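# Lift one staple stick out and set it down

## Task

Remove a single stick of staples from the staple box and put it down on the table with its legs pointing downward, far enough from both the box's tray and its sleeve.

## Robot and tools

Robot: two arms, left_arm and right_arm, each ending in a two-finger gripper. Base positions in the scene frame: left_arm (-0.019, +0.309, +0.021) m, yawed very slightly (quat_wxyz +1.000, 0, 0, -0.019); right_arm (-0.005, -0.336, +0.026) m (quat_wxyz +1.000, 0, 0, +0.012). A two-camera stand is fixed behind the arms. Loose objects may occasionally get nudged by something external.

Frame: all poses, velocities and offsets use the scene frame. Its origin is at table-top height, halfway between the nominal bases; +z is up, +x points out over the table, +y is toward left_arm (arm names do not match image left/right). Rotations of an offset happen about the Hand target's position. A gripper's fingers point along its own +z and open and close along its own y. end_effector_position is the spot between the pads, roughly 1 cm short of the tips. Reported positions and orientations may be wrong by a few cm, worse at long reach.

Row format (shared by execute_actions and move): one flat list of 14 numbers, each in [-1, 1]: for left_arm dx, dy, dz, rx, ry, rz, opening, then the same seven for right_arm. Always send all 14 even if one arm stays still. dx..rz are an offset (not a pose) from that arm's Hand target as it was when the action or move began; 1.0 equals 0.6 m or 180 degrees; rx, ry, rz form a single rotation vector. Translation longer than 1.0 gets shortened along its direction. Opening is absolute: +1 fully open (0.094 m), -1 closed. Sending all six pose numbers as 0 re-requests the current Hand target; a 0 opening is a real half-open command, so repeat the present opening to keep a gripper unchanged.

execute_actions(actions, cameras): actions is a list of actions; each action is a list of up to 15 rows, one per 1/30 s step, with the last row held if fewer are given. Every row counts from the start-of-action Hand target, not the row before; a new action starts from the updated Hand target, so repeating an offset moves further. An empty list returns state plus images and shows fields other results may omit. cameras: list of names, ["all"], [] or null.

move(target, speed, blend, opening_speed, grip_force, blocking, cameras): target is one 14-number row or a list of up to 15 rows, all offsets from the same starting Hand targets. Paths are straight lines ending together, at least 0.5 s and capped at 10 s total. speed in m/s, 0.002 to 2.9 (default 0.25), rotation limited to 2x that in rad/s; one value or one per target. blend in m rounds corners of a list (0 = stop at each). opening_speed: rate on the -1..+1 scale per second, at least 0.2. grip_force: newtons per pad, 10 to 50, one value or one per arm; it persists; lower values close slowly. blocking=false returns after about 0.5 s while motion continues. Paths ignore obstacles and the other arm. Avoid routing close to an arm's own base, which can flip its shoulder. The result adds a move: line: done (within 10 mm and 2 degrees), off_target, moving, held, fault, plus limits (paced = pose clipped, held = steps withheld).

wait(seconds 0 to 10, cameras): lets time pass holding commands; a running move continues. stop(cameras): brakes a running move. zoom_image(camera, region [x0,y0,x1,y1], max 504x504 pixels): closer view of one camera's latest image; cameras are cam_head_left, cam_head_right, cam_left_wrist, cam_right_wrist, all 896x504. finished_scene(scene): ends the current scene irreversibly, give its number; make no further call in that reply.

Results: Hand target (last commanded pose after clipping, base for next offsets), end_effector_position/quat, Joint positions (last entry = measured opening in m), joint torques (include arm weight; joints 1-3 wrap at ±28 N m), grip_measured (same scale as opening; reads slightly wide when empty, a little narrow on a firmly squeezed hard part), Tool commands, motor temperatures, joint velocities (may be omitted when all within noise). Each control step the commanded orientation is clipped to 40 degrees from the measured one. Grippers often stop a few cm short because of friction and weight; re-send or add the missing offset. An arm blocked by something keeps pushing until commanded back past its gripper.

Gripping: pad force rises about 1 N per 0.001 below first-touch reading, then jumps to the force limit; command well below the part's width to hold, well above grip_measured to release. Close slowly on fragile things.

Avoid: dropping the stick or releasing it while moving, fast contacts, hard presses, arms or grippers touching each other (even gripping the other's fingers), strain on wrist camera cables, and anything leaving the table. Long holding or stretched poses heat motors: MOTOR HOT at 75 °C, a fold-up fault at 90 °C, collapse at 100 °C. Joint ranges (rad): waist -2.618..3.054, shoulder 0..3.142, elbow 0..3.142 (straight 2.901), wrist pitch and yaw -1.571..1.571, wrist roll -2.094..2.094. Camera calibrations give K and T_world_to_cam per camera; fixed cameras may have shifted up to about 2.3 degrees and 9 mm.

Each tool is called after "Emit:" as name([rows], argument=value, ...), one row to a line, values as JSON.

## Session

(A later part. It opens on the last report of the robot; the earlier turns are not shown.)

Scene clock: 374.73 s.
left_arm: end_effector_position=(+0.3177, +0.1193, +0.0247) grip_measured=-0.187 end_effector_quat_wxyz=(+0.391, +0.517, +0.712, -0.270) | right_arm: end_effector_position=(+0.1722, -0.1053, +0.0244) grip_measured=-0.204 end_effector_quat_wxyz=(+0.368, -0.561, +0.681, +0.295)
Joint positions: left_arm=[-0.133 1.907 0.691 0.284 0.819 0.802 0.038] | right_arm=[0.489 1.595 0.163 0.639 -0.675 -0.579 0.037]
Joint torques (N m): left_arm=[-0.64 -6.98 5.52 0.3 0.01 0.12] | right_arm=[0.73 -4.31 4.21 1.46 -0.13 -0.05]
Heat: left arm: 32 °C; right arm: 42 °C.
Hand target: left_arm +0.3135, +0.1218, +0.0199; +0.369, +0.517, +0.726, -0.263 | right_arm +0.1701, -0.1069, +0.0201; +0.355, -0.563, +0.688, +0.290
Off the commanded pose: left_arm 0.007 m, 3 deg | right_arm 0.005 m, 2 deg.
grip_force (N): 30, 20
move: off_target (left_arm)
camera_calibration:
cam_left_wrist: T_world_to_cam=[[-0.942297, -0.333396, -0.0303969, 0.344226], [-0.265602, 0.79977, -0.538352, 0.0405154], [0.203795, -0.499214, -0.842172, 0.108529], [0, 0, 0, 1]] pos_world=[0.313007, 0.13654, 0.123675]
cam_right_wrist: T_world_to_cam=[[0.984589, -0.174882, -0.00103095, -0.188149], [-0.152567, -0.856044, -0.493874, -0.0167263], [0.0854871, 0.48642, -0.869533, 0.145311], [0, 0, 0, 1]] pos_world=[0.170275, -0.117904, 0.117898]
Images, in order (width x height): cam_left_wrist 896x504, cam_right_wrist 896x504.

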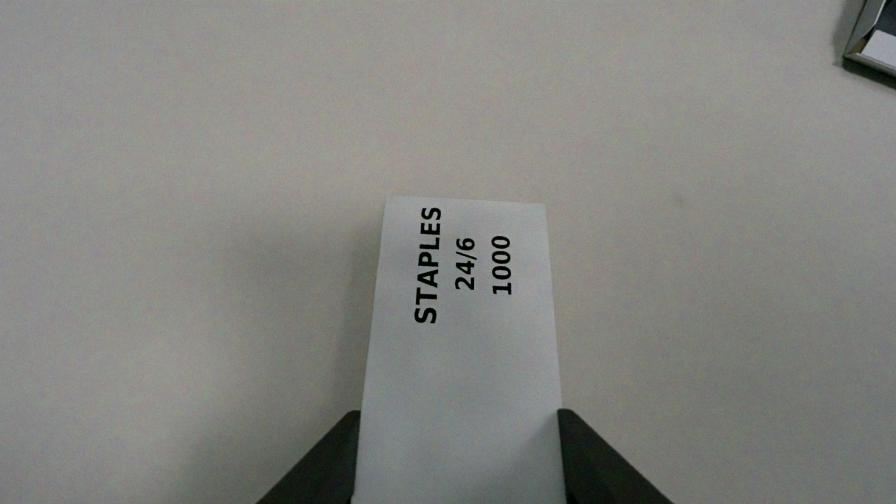

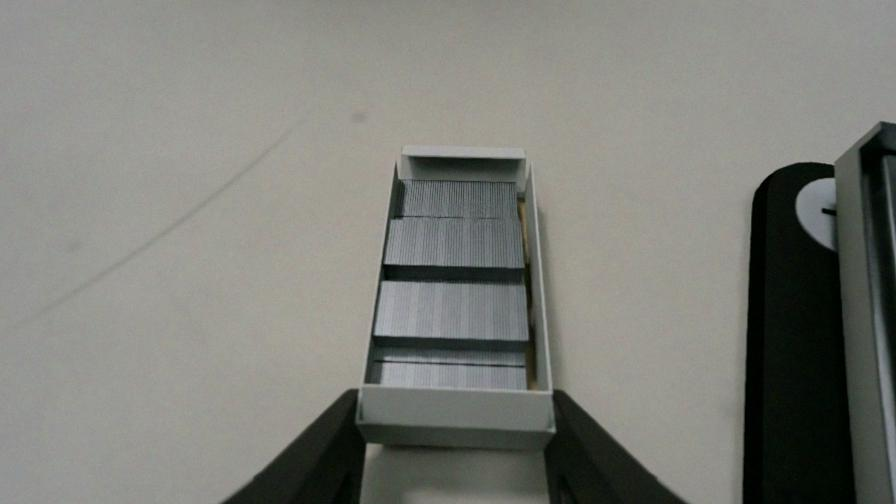

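Emit:
move([
  [0,0,0,0,0,0,0.2,0,0,0,0,0,0,0.15],
  [-0.03,0.09,0.1,0,0,0,0.2,-0.0267,-0.13,0.1,0,0,0,0.15],
  [-0.03,0.09,0.25,0,0,0,0.2,-0.0267,-0.13,0.25,0,0,0,0.15],
], speed=0.12, blend=[0,0.03,0], opening_speed=0.6, cameras=["all"])

Emit:
zoom_image(camera="cam_right_wrist", region=[330, 30, 560, 260])

Scene clock: 384.27 s.
left_arm: end_effector_position=(+0.2953, +0.1770, +0.1545) grip_measured=+0.197 end_effector_quat_wxyz=(+0.355, +0.515, +0.737, -0.256) | right_arm: end_effector_position=(+0.1534, -0.1868, +0.1596) grip_measured=+0.149 end_effector_quat_wxyz=(+0.343, -0.564, +0.696, +0.282)
Joint positions: left_arm=[0.039 1.489 0.958 -0.643 0.839 1.044 0.056] | right_arm=[0.034 0.901 0.595 -0.938 -0.878 -1.149 0.054]
Joint torques (N m): left_arm=[0.84 -5.53 8.98 0.4 0.8 0.17] | right_arm=[-0.95 -0.96 7.69 1.05 -0.88 -0.09]
Heat: left arm: 32 °C; right arm: 43 °C.
Hand target: left_arm +0.2956, +0.1758, +0.1699; +0.369, +0.517, +0.726, -0.263 | right_arm +0.1541, -0.1850, +0.1701; +0.354, -0.563, +0.688, +0.289
Off the commanded pose: left_arm 0.015 m, 2 deg | right_arm 0.011 m, 2 deg.
grip_force (N): 30, 20
move: off_target (left_arm, right_arm)
camera_calibration:
cam_left_wrist: T_world_to_cam=[[-0.93643, -0.350854, 0.000238057, 0.342945], [-0.310508, 0.82843, -0.466142, 0.0553263], [0.163351, -0.436583, -0.88471, 0.258576], [0, 0, 0, 1]] pos_world=[0.296085, 0.18738, 0.254473]
cam_right_wrist: T_world_to_cam=[[0.982792, -0.18359, -0.0203705, -0.18204], [-0.173672, -0.880833, -0.440421, -0.0325018], [0.0629138, 0.43638, -0.89756, 0.302705], [0, 0, 0, 1]] pos_world=[0.154219, -0.194144, 0.253674]

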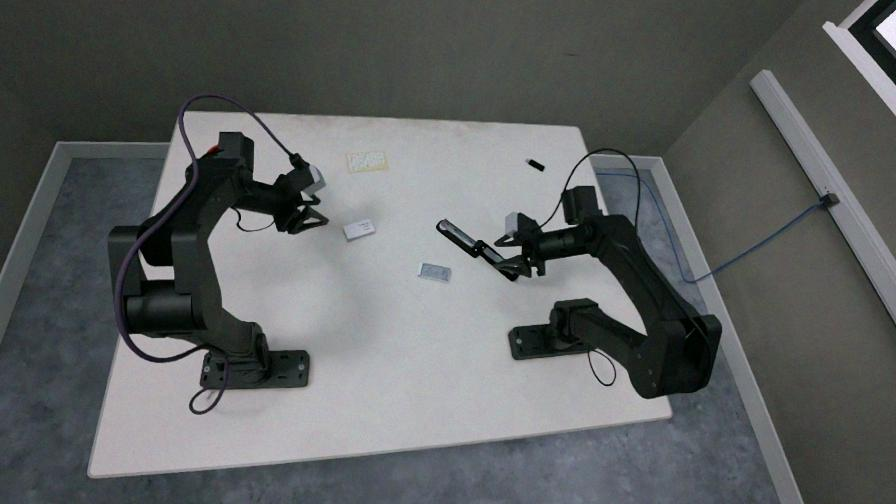

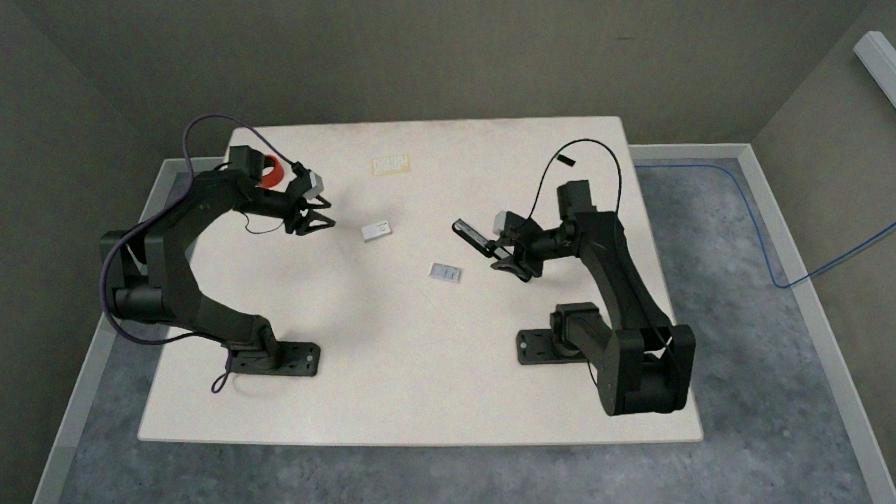

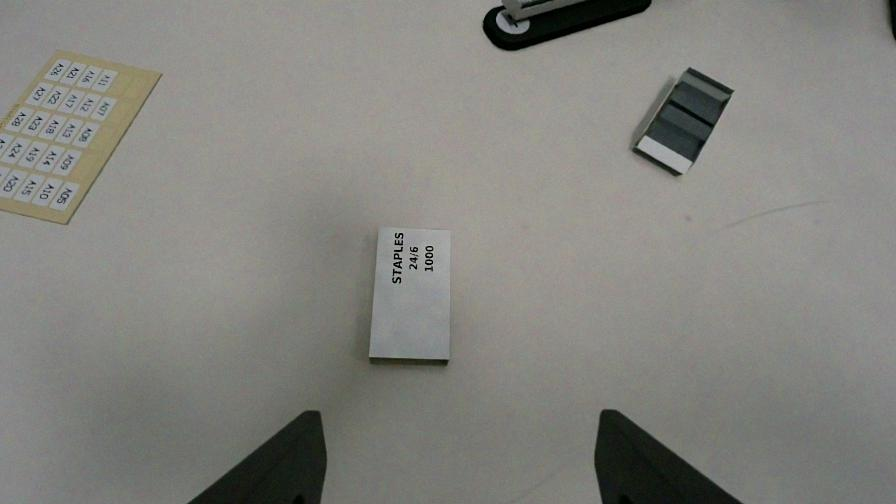

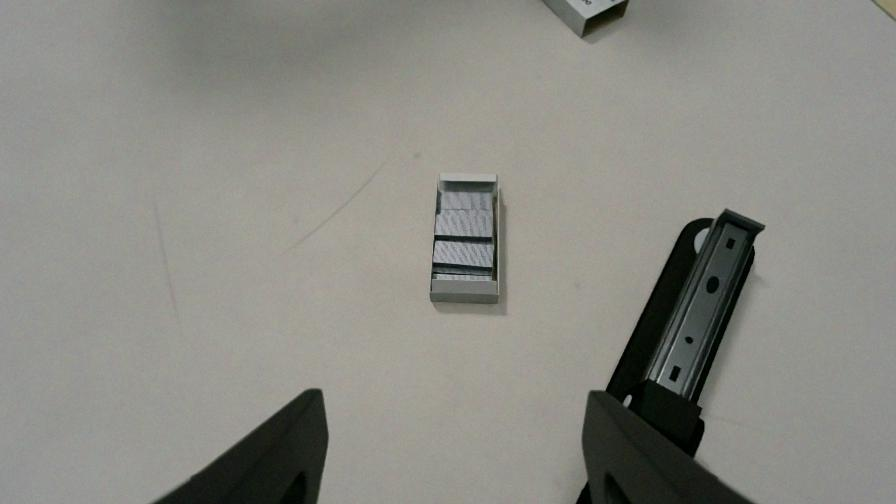

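Scaled by 2.191 from the camera's 896x504 image, which has a finer 1280x720 frame.

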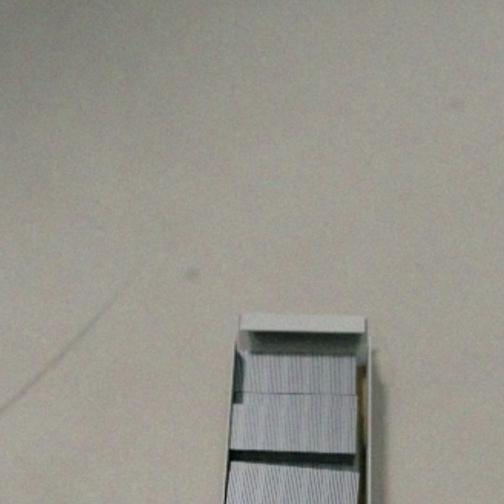

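Emit:
zoom_image(camera="cam_right_wrist", region=[410, 165, 530, 315])

Emit:
zoom_image(camera="cam_left_wrist", region=[610, 50, 750, 190])

Scaled by 3.360 from the camera's 896x504 image, which has a finer 1280x720 frame.

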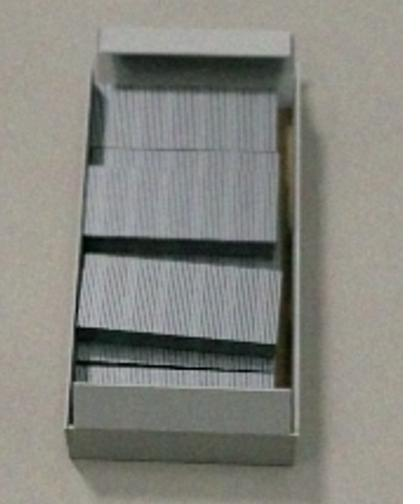

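Scaled by 3.600 from the camera's 896x504 image, which has a finer 1280x720 frame.

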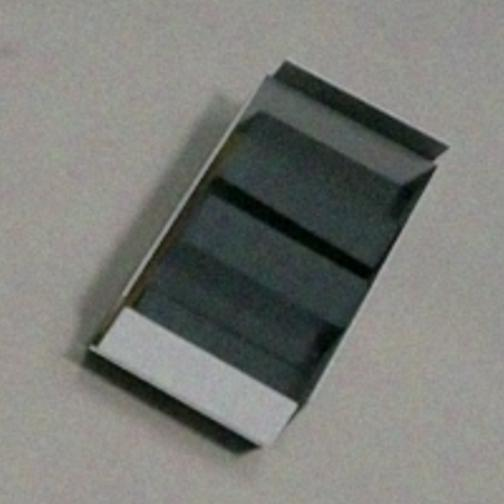

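Emit:
move(target=[0,0,0,0,0,0,0.2,0.0482,0.2,-0.1168,-0.1673,0.2529,-0.4664,0.0], speed=0.3, cameras=["all"])

Emit:
zoom_image(camera="cam_right_wrist", region=[250, 130, 650, 504])

Scene clock: 407.60 s.
left_arm: end_effector_position=(+0.2952, +0.1770, +0.1544) grip_measured=+0.197 end_effector_quat_wxyz=(+0.355, +0.515, +0.737, -0.256) | right_arm: end_effector_position=(+0.1834, -0.0675, +0.0992) grip_measured=+0.001 end_effector_quat_wxyz=(+0.046, +0.100, +0.994, -0.001)
Joint positions: left_arm=[0.039 1.489 0.958 -0.644 0.839 1.045 0.056] | right_arm=[0.976 1.768 1.308 -1.071 0.082 1.2 0.047]
Joint torques (N m): left_arm=[0.8 -5.55 9.1 0.38 0.78 0.17] | right_arm=[0.49 -6.28 7.17 0.46 0.07 0.05]
Heat: left arm: 32 °C; right arm: 45 °C.
Hand target: left_arm +0.2955, +0.1758, +0.1699; +0.369, +0.517, +0.726, -0.263 | right_arm +0.1830, -0.0650, +0.1000; +0.044, +0.101, +0.994, -0.005
Off the commanded pose: left_arm 0.016 m, 2 deg | right_arm 0.003 m, 1 deg.
grip_force (N): 30, 20
move: off_target (left_arm)
camera_calibration:
cam_left_wrist: T_world_to_cam=[[-0.936499, -0.35067, 0.000663563, 0.342731], [-0.310572, 0.82853, -0.465922, 0.0552403], [0.162835, -0.436541, -0.884826, 0.258766], [0, 0, 0, 1]] pos_world=[0.295987, 0.187379, 0.254473]
cam_right_wrist: T_world_to_cam=[[-0.194884, -0.980258, -0.0333789, -0.0273533], [-0.915559, 0.169604, 0.364673, 0.17832], [-0.351812, 0.101629, -0.930537, 0.251258], [0, 0, 0, 1]] pos_world=[0.246327, -0.0825922, 0.167864]

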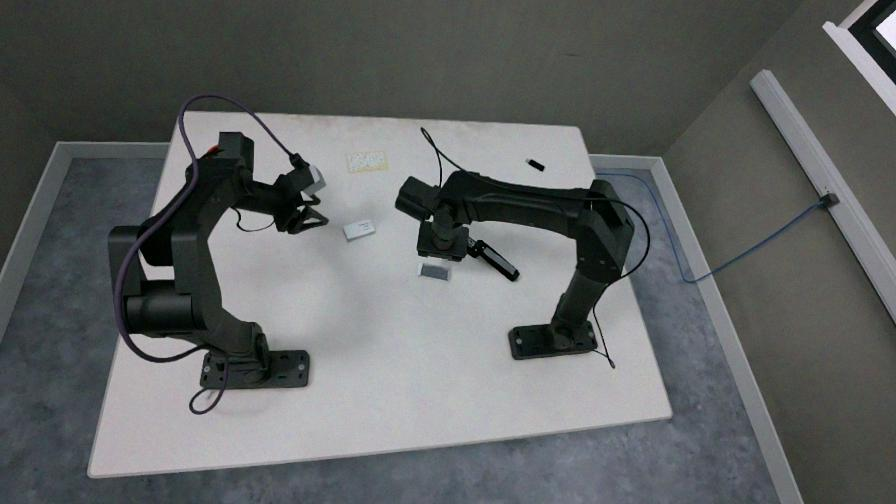

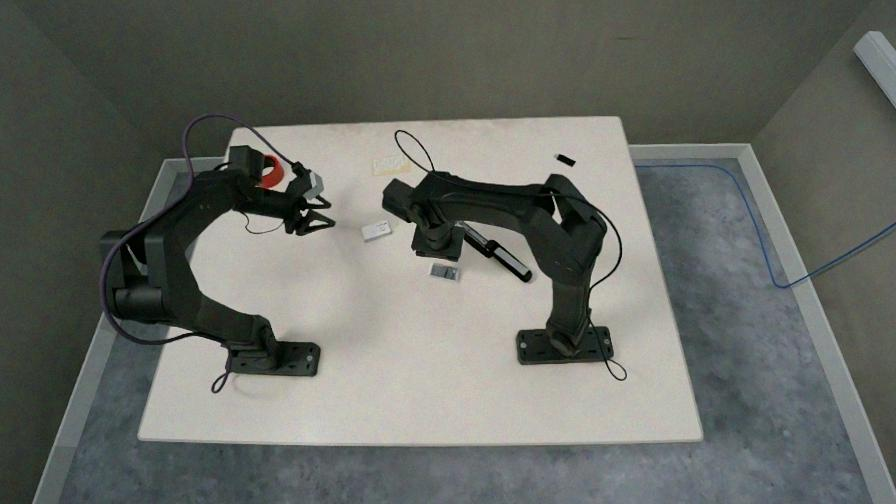

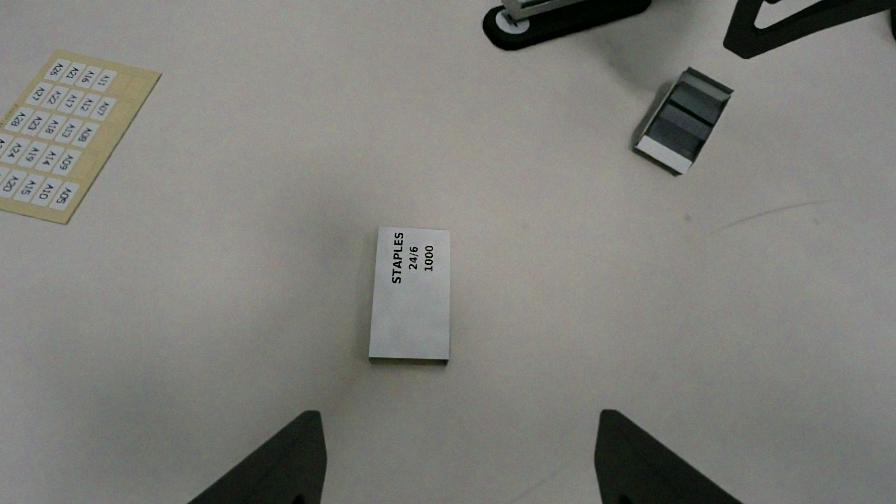

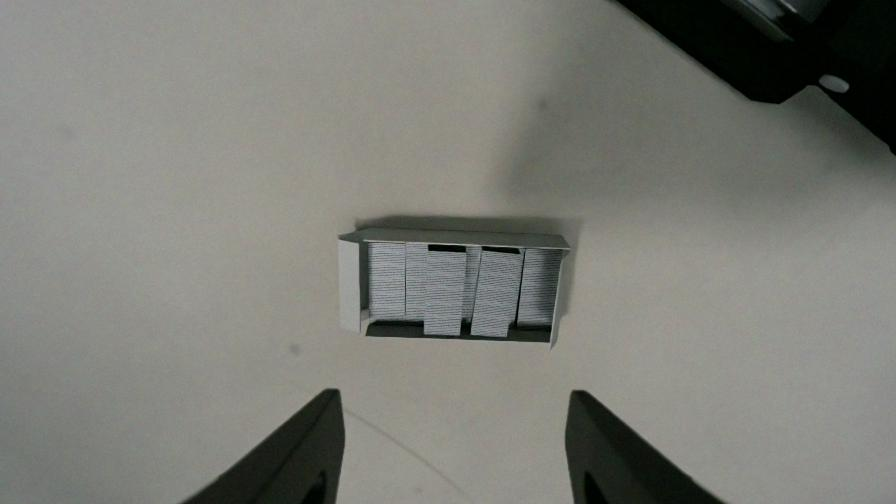

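Scaled by 1.260 from the camera's 896x504 image, which has a finer 1280x720 frame.

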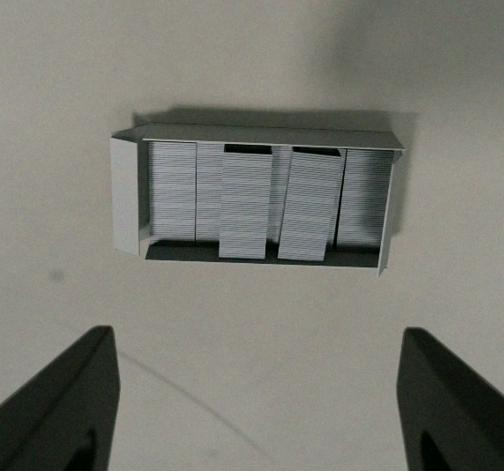

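Emit:
move(target=[0,0,0,0,0,0,0.2,0,0.0065,-0.075,0,0,0,-0.96], speed=0.15, grip_force=[30, 40], cameras=["cam_right_wrist"])

Emit:
zoom_image(camera="cam_right_wrist", region=[250, 204, 650, 504])

Scene clock: 421.80 s.
left_arm: end_effector_position=(+0.2952, +0.1770, +0.1544) grip_measured=+0.197 end_effector_quat_wxyz=(+0.355, +0.515, +0.737, -0.256) | right_arm: end_effector_position=(+0.1851, -0.0623, +0.0593) grip_measured=-0.957 end_effector_quat_wxyz=(+0.044, +0.102, +0.994, -0.002)
Joint positions: left_arm=[0.039 1.489 0.958 -0.644 0.839 1.045 0.056] | right_arm=[0.979 1.835 1.227 -0.926 0.081 1.207 0.002]
Joint torques (N m): left_arm=[0.77 -5.63 9.17 0.39 0.78 0.14] | right_arm=[0.8 -6.91 5.11 0.78 0.08 0.06]
Heat: left arm: 32 °C; right arm: 44 °C.
Hand target: left_arm +0.2955, +0.1758, +0.1699; +0.369, +0.517, +0.726, -0.263 | right_arm +0.1830, -0.0611, +0.0549; +0.044, +0.101, +0.994, -0.005
Off the commanded pose: left_arm 0.015 m, 2 deg | right_arm 0.005 m, 0 deg.
grip_force (N): 30, 40
move: off_target (left_arm)
camera_calibration:
cam_right_wrist: T_world_to_cam=[[-0.198692, -0.979588, -0.0304617, -0.0226991], [-0.913755, 0.173922, 0.367154, 0.193335], [-0.354362, 0.100785, -0.929661, 0.214645], [0, 0, 0, 1]] pos_world=[0.248213, -0.0774941, 0.127871]
Images, in order (width x height): cam_right_wrist 896x504.

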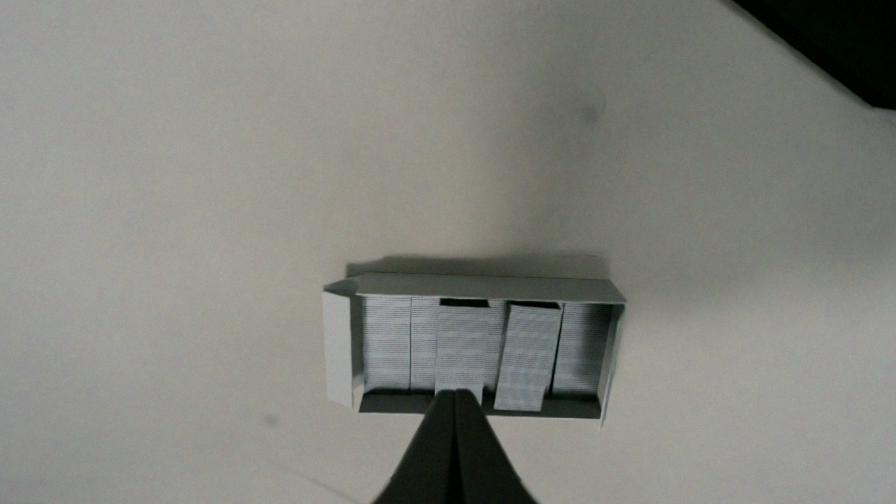

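Scaled by 1.260 from the camera's 896x504 image, which has a finer 1280x720 frame.

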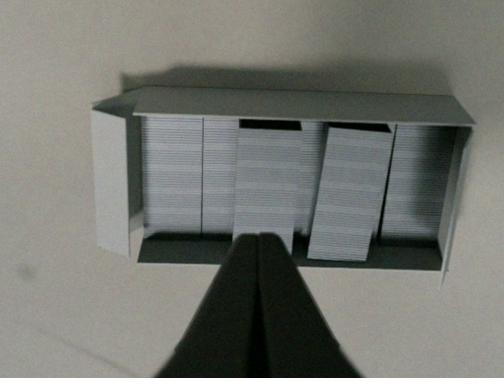

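Emit:
move(target=[0,0,0,0,0,0,0.2,-0.0075,0.004,-0.0238,0,0,0,-0.53], speed=0.1, cameras=["cam_right_wrist"])

Emit:
zoom_image(camera="cam_right_wrist", region=[300, 254, 650, 504])

Scene clock: 441.87 s.
left_arm: end_effector_position=(+0.2952, +0.1770, +0.1544) grip_measured=+0.197 end_effector_quat_wxyz=(+0.355, +0.515, +0.737, -0.256) | right_arm: end_effector_position=(+0.1812, -0.0586, +0.0470) grip_measured=-0.531 end_effector_quat_wxyz=(+0.045, +0.102, +0.994, +0.001)
Joint positions: left_arm=[0.039 1.489 0.958 -0.644 0.839 1.045 0.056] | right_arm=[0.995 1.852 1.195 -0.873 0.081 1.222 0.022]
Joint torques (N m): left_arm=[0.83 -5.55 9.05 0.39 0.76 0.18] | right_arm=[0.73 -6.67 4.83 0.78 0.08 0.04]
Motor temperatures (°C): left_arm=[24 30 32 28 25 24 25] | right_arm=[24 28 43 29 25 23 23]
Heat: left arm: 32 °C; right arm: 43 °C.
Hand target: left_arm +0.2955, +0.1758, +0.1699; +0.369, +0.517, +0.726, -0.263 | right_arm +0.1784, -0.0587, +0.0406; +0.044, +0.100, +0.994, -0.005
Off the commanded pose: left_arm 0.015 m, 2 deg | right_arm 0.007 m, 1 deg.
grip_force (N): 30, 40
move: off_target (left_arm)
camera_calibration:
cam_right_wrist: T_world_to_cam=[[-0.197754, -0.97957, -0.0365565, -0.0200865], [-0.914912, 0.171057, 0.365618, 0.19368], [-0.351895, 0.105749, -0.930047, 0.201178], [0, 0, 0, 1]] pos_world=[0.244021, -0.0740806, 0.115558]
Images, in order (width x height): cam_right_wrist 896x504.

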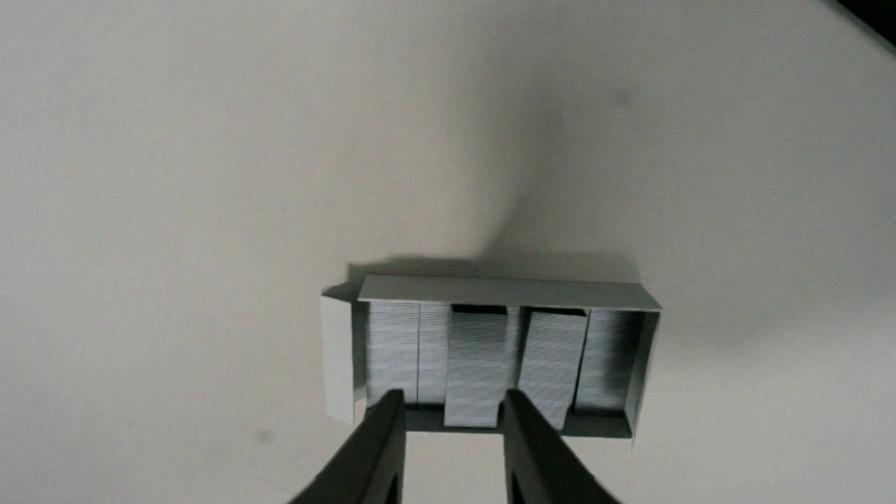

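Scaled by 1.440 from the camera's 896x504 image, which has a finer 1280x720 frame.

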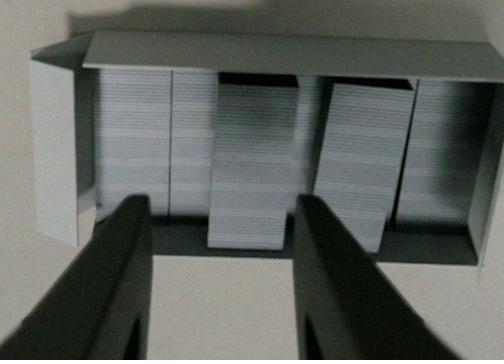

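Emit:
move(target=[0,0,0,0,0,0,0.2,-0.004,-0.0032,-0.0217,0,0,0,-0.53], speed=0.08, cameras=["cam_right_wrist"])

Emit:
zoom_image(camera="cam_right_wrist", region=[300, 254, 650, 504])

Scene clock: 456.07 s.
left_arm: end_effector_position=(+0.2952, +0.1770, +0.1544) grip_measured=+0.197 end_effector_quat_wxyz=(+0.355, +0.515, +0.737, -0.256) | right_arm: end_effector_position=(+0.1799, -0.0607, +0.0342) grip_measured=-0.531 end_effector_quat_wxyz=(+0.046, +0.103, +0.994, +0.001)
Joint positions: left_arm=[0.039 1.489 0.958 -0.644 0.839 1.045 0.056] | right_arm=[0.995 1.864 1.155 -0.82 0.081 1.226 0.022]
Joint torques (N m): left_arm=[0.91 -5.57 8.99 0.38 0.75 0.12] | right_arm=[1.07 -6.61 4.72 0.8 0.09 0.07]
Heat: left arm: 33 °C; right arm: 42 °C.
Hand target: left_arm +0.2955, +0.1758, +0.1699; +0.369, +0.517, +0.726, -0.263 | right_arm +0.1761, -0.0605, +0.0277; +0.044, +0.100, +0.994, -0.005
Off the commanded pose: left_arm 0.015 m, 2 deg | right_arm 0.008 m, 1 deg.
grip_force (N): 30, 40
move: off_target (left_arm)
camera_calibration:
cam_right_wrist: T_world_to_cam=[[-0.201051, -0.978862, -0.0375232, -0.022204], [-0.914482, 0.173821, 0.365388, 0.197707], [-0.351142, 0.107776, -0.930099, 0.189043], [0, 0, 0, 1]] pos_world=[0.242716, -0.0764747, 0.102756]
Images, in order (width x height): cam_right_wrist 896x504.

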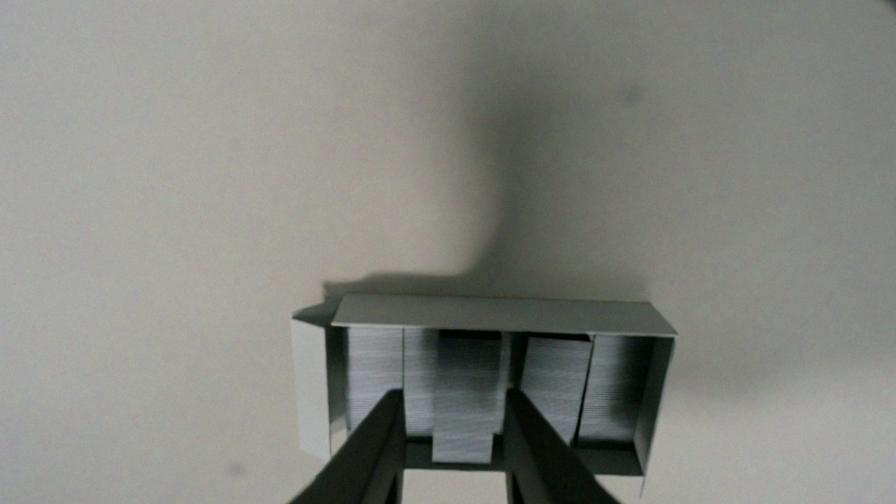

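Scaled by 1.440 from the camera's 896x504 image, which has a finer 1280x720 frame.

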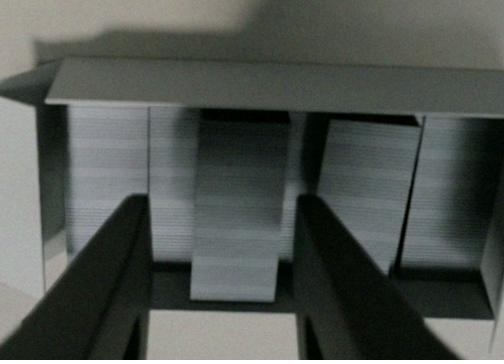

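Emit:
move(target=[0,0,0,0,0,0,0.2,0,0.0004,-0.0158,0,0,0,-0.53], speed=0.03, cameras=["cam_right_wrist"])

Emit:
zoom_image(camera="cam_right_wrist", region=[300, 254, 650, 504])

Scene clock: 463.03 s.
left_arm: end_effector_position=(+0.2952, +0.1770, +0.1544) grip_measured=+0.197 end_effector_quat_wxyz=(+0.355, +0.515, +0.737, -0.256) | right_arm: end_effector_position=(+0.1793, -0.0596, +0.0249) grip_measured=-0.531 end_effector_quat_wxyz=(+0.046, +0.102, +0.994, +0.002)
Joint positions: left_arm=[0.039 1.489 0.958 -0.644 0.839 1.045 0.056] | right_arm=[0.998 1.882 1.138 -0.785 0.081 1.226 0.022]
Joint torques (N m): left_arm=[0.87 -5.68 9.24 0.36 0.75 0.15] | right_arm=[0.79 -6.61 4.62 0.81 0.09 0.05]
Heat: left arm: 33 °C; right arm: 42 °C.
Hand target: left_arm +0.2955, +0.1758, +0.1699; +0.369, +0.517, +0.726, -0.263 | right_arm +0.1761, -0.0603, +0.0182; +0.044, +0.100, +0.994, -0.005
Off the commanded pose: left_arm 0.015 m, 2 deg | right_arm 0.007 m, 1 deg.
grip_force (N): 30, 40
move: off_target (left_arm)
camera_calibration:
cam_right_wrist: T_world_to_cam=[[-0.198409, -0.979373, -0.0382405, -0.0220867], [-0.915089, 0.171128, 0.365141, 0.200376], [-0.351065, 0.107441, -0.930166, 0.180145], [0, 0, 0, 1]] pos_world=[0.242222, -0.0752759, 0.0935547]
Images, in order (width x height): cam_right_wrist 896x504.

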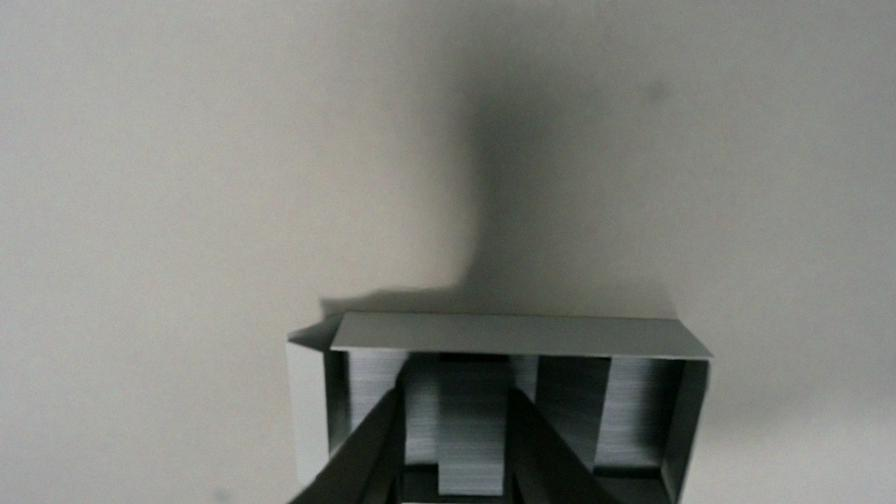

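Scaled by 1.440 from the camera's 896x504 image, which has a finer 1280x720 frame.

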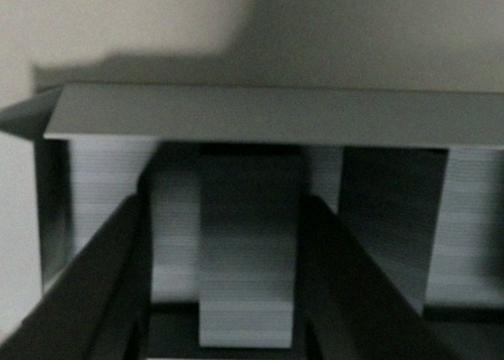

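Emit:
move([
  [0,0,0,0,0,0,0.2,0,0,-0.0033,0,0,0,-0.53],
  [0,0,0,0,0,0,0.2,0,0,-0.0033,0,0,0,-0.8],
], speed=0.03, grip_force=[30, 20], opening_speed=0.3, cameras=["cam_right_wrist"])

Emit:
zoom_image(camera="cam_right_wrist", region=[300, 254, 650, 504])

Scene clock: 476.83 s.
left_arm: end_effector_position=(+0.2952, +0.1770, +0.1544) grip_measured=+0.197 end_effector_quat_wxyz=(+0.355, +0.515, +0.737, -0.256) | right_arm: end_effector_position=(+0.1803, -0.0580, +0.0250) grip_measured=-0.697 end_effector_quat_wxyz=(+0.047, +0.102, +0.994, +0.005)
Joint positions: left_arm=[0.039 1.489 0.958 -0.644 0.839 1.045 0.056] | right_arm=[0.998 1.882 1.138 -0.777 0.081 1.226 0.014]
Joint torques (N m): left_arm=[0.83 -5.52 9.13 0.38 0.77 0.18] | right_arm=[0.79 -6.38 4.37 0.81 0.09 0.05]
Heat: left arm: 33 °C; right arm: 42 °C.
Hand target: left_arm +0.2955, +0.1758, +0.1699; +0.369, +0.517, +0.726, -0.263 | right_arm +0.1761, -0.0603, +0.0162; +0.044, +0.100, +0.994, -0.005
Off the commanded pose: left_arm 0.015 m, 2 deg | right_arm 0.010 m, 1 deg.
grip_force (N): 30, 20
move: off_target (left_arm)
camera_calibration:
cam_right_wrist: T_world_to_cam=[[-0.198321, -0.979086, -0.0453778, -0.0200737], [-0.916511, 0.168839, 0.36263, 0.201125], [-0.347384, 0.113506, -0.930828, 0.180145], [0, 0, 0, 1]] pos_world=[0.242932, -0.0740593, 0.093839]
Images, in order (width x height): cam_right_wrist 896x504.

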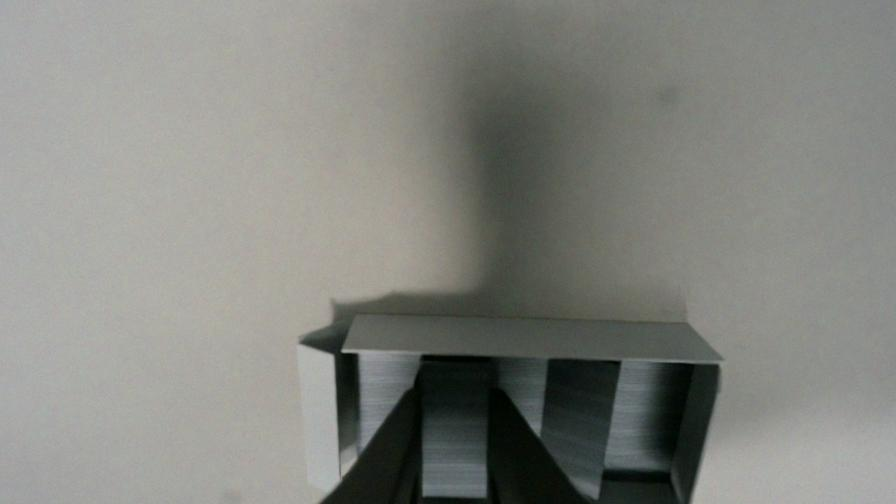

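Scaled by 1.440 from the camera's 896x504 image, which has a finer 1280x720 frame.

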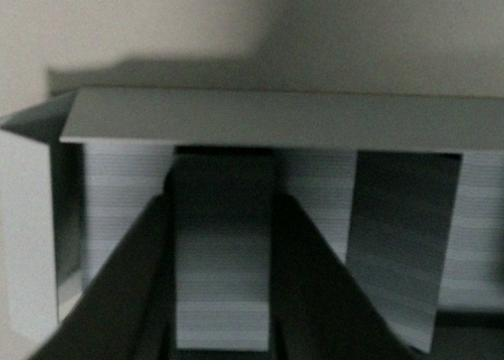

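Emit:
move([
  [0,0,0,0,0,0,0.2,0,0,0.08,0,0,0,-0.8],
  [0,0,0,0,0,0,0.2,-0.16,0.05,0.08,0,0,0,-0.8],
  [0,0,0,0,0,0,0.2,-0.16,0.05,0.02,0,0,0,-0.8],
], speed=[0.08,0.15,0.1], blend=[0.01,0.02,0], cameras=["all"])

Emit:
zoom_image(camera="cam_right_wrist", region=[300, 254, 650, 504])

Scene clock: 487.47 s.
left_arm: end_effector_position=(+0.2952, +0.1770, +0.1544) grip_measured=+0.197 end_effector_quat_wxyz=(+0.355, +0.515, +0.737, -0.256) | right_arm: end_effector_position=(+0.0797, -0.0285, +0.0332) grip_measured=-0.697 end_effector_quat_wxyz=(+0.040, +0.099, +0.994, +0.001)
Joint positions: left_arm=[0.039 1.489 0.958 -0.644 0.839 1.045 0.056] | right_arm=[1.319 1.846 1.129 -0.841 0.08 1.541 0.014]
Joint torques (N m): left_arm=[0.88 -5.6 9.16 0.37 0.78 0.16] | right_arm=[0.14 -6.6 4.77 0.7 0.16 0.08]
Heat: left arm: 33 °C; right arm: 42 °C.
Hand target: left_arm +0.2955, +0.1758, +0.1699; +0.369, +0.517, +0.726, -0.263 | right_arm +0.0802, -0.0304, +0.0282; +0.044, +0.101, +0.994, -0.005
Off the commanded pose: left_arm 0.015 m, 2 deg | right_arm 0.005 m, 1 deg.
grip_force (N): 30, 20
move: off_target (left_arm); blend cut to 0.018 m at target 2
camera_calibration:
cam_left_wrist: T_world_to_cam=[[-0.936499, -0.35067, 0.000663563, 0.342731], [-0.310572, 0.82853, -0.465922, 0.0552403], [0.162835, -0.436541, -0.884826, 0.258766], [0, 0, 0, 1]] pos_world=[0.295987, 0.187379, 0.254473]
cam_right_wrist: T_world_to_cam=[[-0.192517, -0.980646, -0.0356425, -0.0116439], [-0.912201, 0.165456, 0.374851, 0.100029], [-0.361699, 0.104679, -0.926399, 0.150128], [0, 0, 0, 1]] pos_world=[0.143306, -0.0436842, 0.101167]

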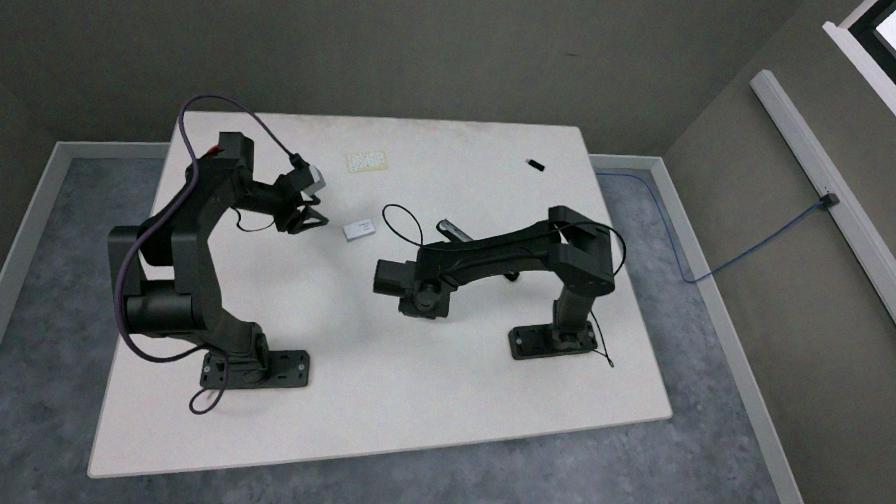

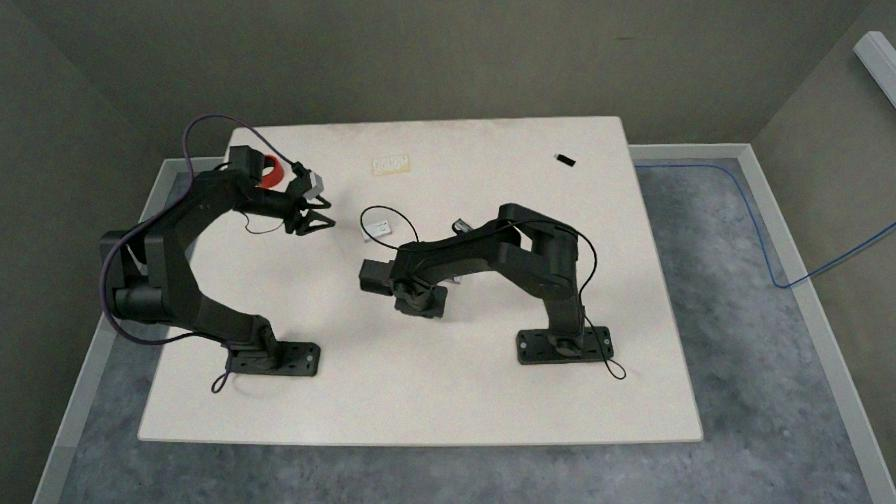

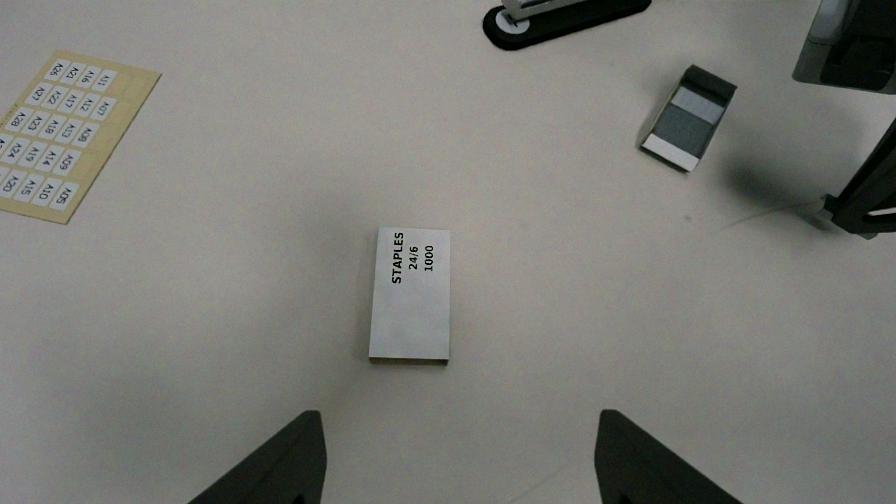

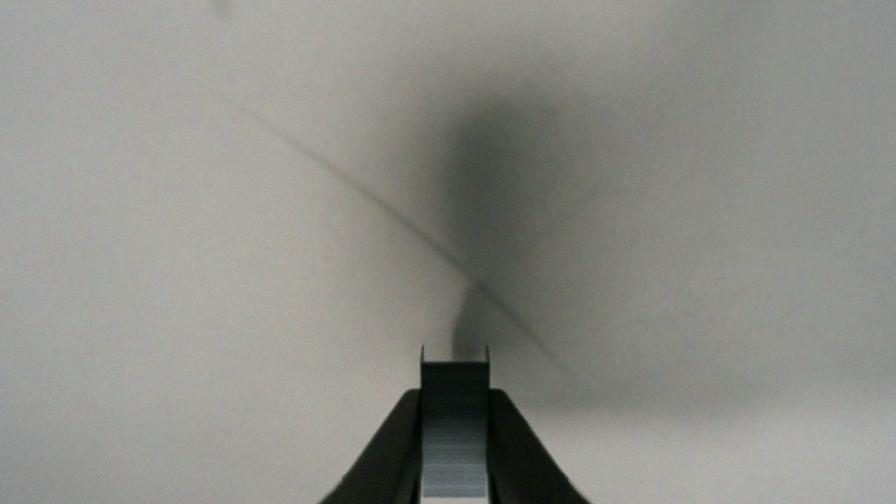

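Scaled by 1.440 from the camera's 896x504 image, which has a finer 1280x720 frame.

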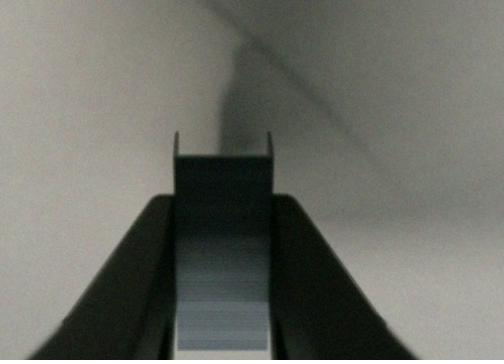

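Emit:
move([
  [0,0,0,0,0,0,0.2,0,0,-0.02,0,0,0,-0.8],
  [0,0,0,0,0,0,0.2,0,0,-0.03,0,0,0,-0.8],
], speed=[0.05,0.02], cameras=["cam_right_wrist","cam_left_wrist"])

Emit:
zoom_image(camera="cam_left_wrist", region=[750, 130, 896, 270])

Emit:
zoom_image(camera="cam_right_wrist", region=[300, 254, 650, 504])

Scene clock: 492.93 s.
left_arm: end_effector_position=(+0.2952, +0.1770, +0.1544) grip_measured=+0.197 end_effector_quat_wxyz=(+0.355, +0.515, +0.737, -0.256) | right_arm: end_effector_position=(+0.0801, -0.0267, +0.0180) grip_measured=-0.697 end_effector_quat_wxyz=(+0.041, +0.099, +0.994, +0.004)
Joint positions: left_arm=[0.039 1.489 0.958 -0.644 0.839 1.045 0.056] | right_arm=[1.319 1.875 1.098 -0.775 0.08 1.541 0.014]
Joint torques (N m): left_arm=[0.83 -5.59 9.09 0.39 0.75 0.17] | right_arm=[0.14 -6.26 4.37 0.76 0.15 0.05]
Heat: left arm: 33 °C; right arm: 42 °C.
Hand target: left_arm +0.2955, +0.1758, +0.1699; +0.369, +0.517, +0.726, -0.263 | right_arm +0.0802, -0.0302, +0.0102; +0.044, +0.101, +0.994, -0.005
Off the commanded pose: left_arm 0.015 m, 2 deg | right_arm 0.009 m, 1 deg.
grip_force (N): 30, 20
move: off_target (left_arm)
camera_calibration:
cam_left_wrist: T_world_to_cam=[[-0.936499, -0.35067, 0.000663563, 0.342731], [-0.310572, 0.82853, -0.465922, 0.0552403], [0.162835, -0.436541, -0.884826, 0.258766], [0, 0, 0, 1]] pos_world=[0.295987, 0.187379, 0.254473]
cam_right_wrist: T_world_to_cam=[[-0.19282, -0.980312, -0.0425435, -0.0101851], [-0.912728, 0.163273, 0.374525, 0.105802], [-0.360205, 0.111046, -0.92624, 0.136047], [0, 0, 0, 1]] pos_world=[0.14361, -0.0423667, 0.0859536]
Images, in order (width x height): cam_left_wrist 896x504, cam_right_wrist 896x504.

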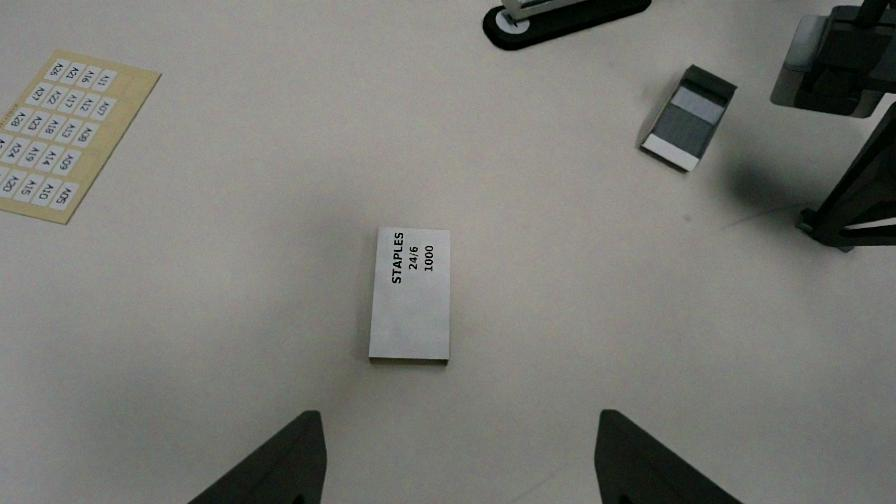

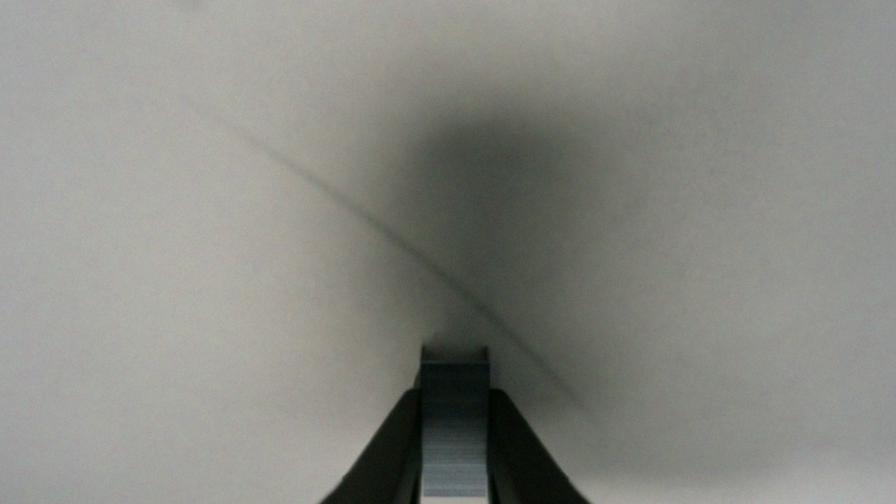

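Scaled by 3.452 from the camera's 896x504 image, which has a finer 1280x720 frame.

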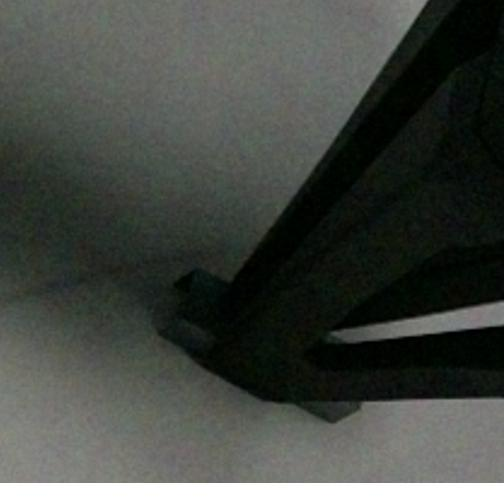

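Scaled by 1.440 from the camera's 896x504 image, which has a finer 1280x720 frame.

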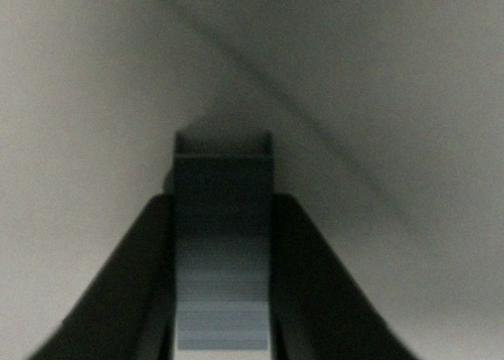

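Emit:
move(target=[0,0,0,0,0,0,0.2,0,0,-0.005,0,0,0,-0.8], speed=0.02, cameras=["cam_right_wrist"])

Emit:
zoom_image(camera="cam_right_wrist", region=[380, 304, 540, 504])

Scene clock: 498.07 s.
left_arm: end_effector_position=(+0.2952, +0.1770, +0.1544) grip_measured=+0.197 end_effector_quat_wxyz=(+0.355, +0.515, +0.737, -0.256) | right_arm: end_effector_position=(+0.0802, -0.0262, +0.0177) grip_measured=-0.697 end_effector_quat_wxyz=(+0.041, +0.099, +0.994, +0.006)
Joint positions: left_arm=[0.039 1.489 0.958 -0.644 0.839 1.045 0.056] | right_arm=[1.319 1.875 1.097 -0.771 0.08 1.541 0.014]
Joint torques (N m): left_arm=[0.95 -5.5 9.17 0.41 0.77 0.15] | right_arm=[0.16 -5.83 4.07 0.86 0.15 0.05]
Heat: left arm: 33 °C; right arm: 42 °C.
Hand target: left_arm +0.2955, +0.1758, +0.1699; +0.369, +0.517, +0.726, -0.263 | right_arm +0.0802, -0.0303, +0.0072; +0.044, +0.101, +0.994, -0.005
Off the commanded pose: left_arm 0.015 m, 2 deg | right_arm 0.011 m, 1 deg.
grip_force (N): 30, 20
move: off_target (left_arm, right_arm)
camera_calibration:
cam_right_wrist: T_world_to_cam=[[-0.192736, -0.980208, -0.0452171, -0.0096566], [-0.912973, 0.162245, 0.374376, 0.105964], [-0.35963, 0.113438, -0.926174, 0.135779], [0, 0, 0, 1]] pos_world=[0.143711, -0.0420601, 0.0856483]
Images, in order (width x height): cam_right_wrist 896x504.

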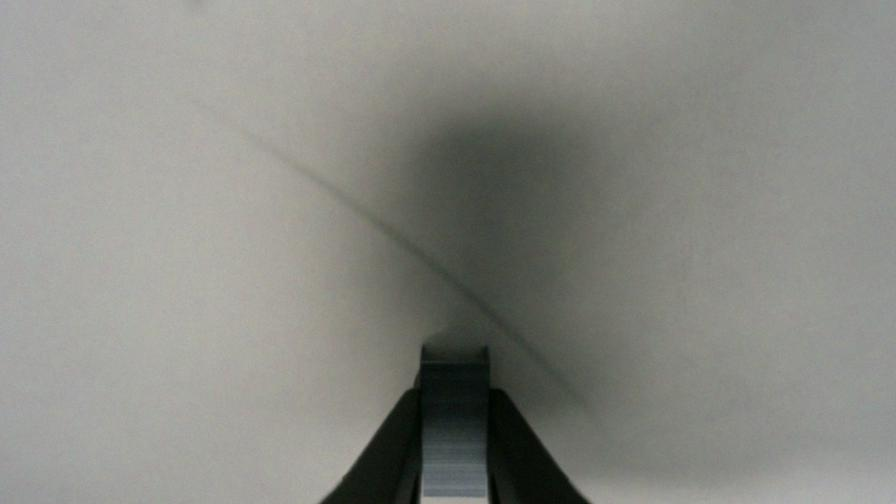

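Scaled by 2.520 from the camera's 896x504 image, which has a finer 1280x720 frame.

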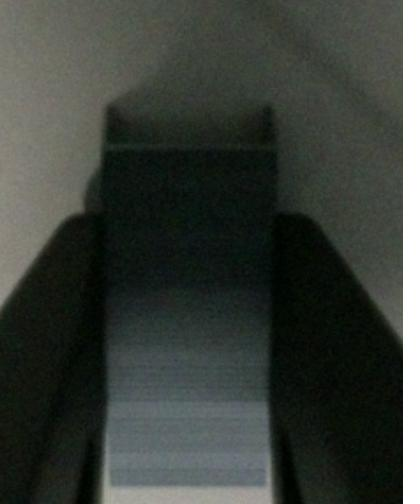

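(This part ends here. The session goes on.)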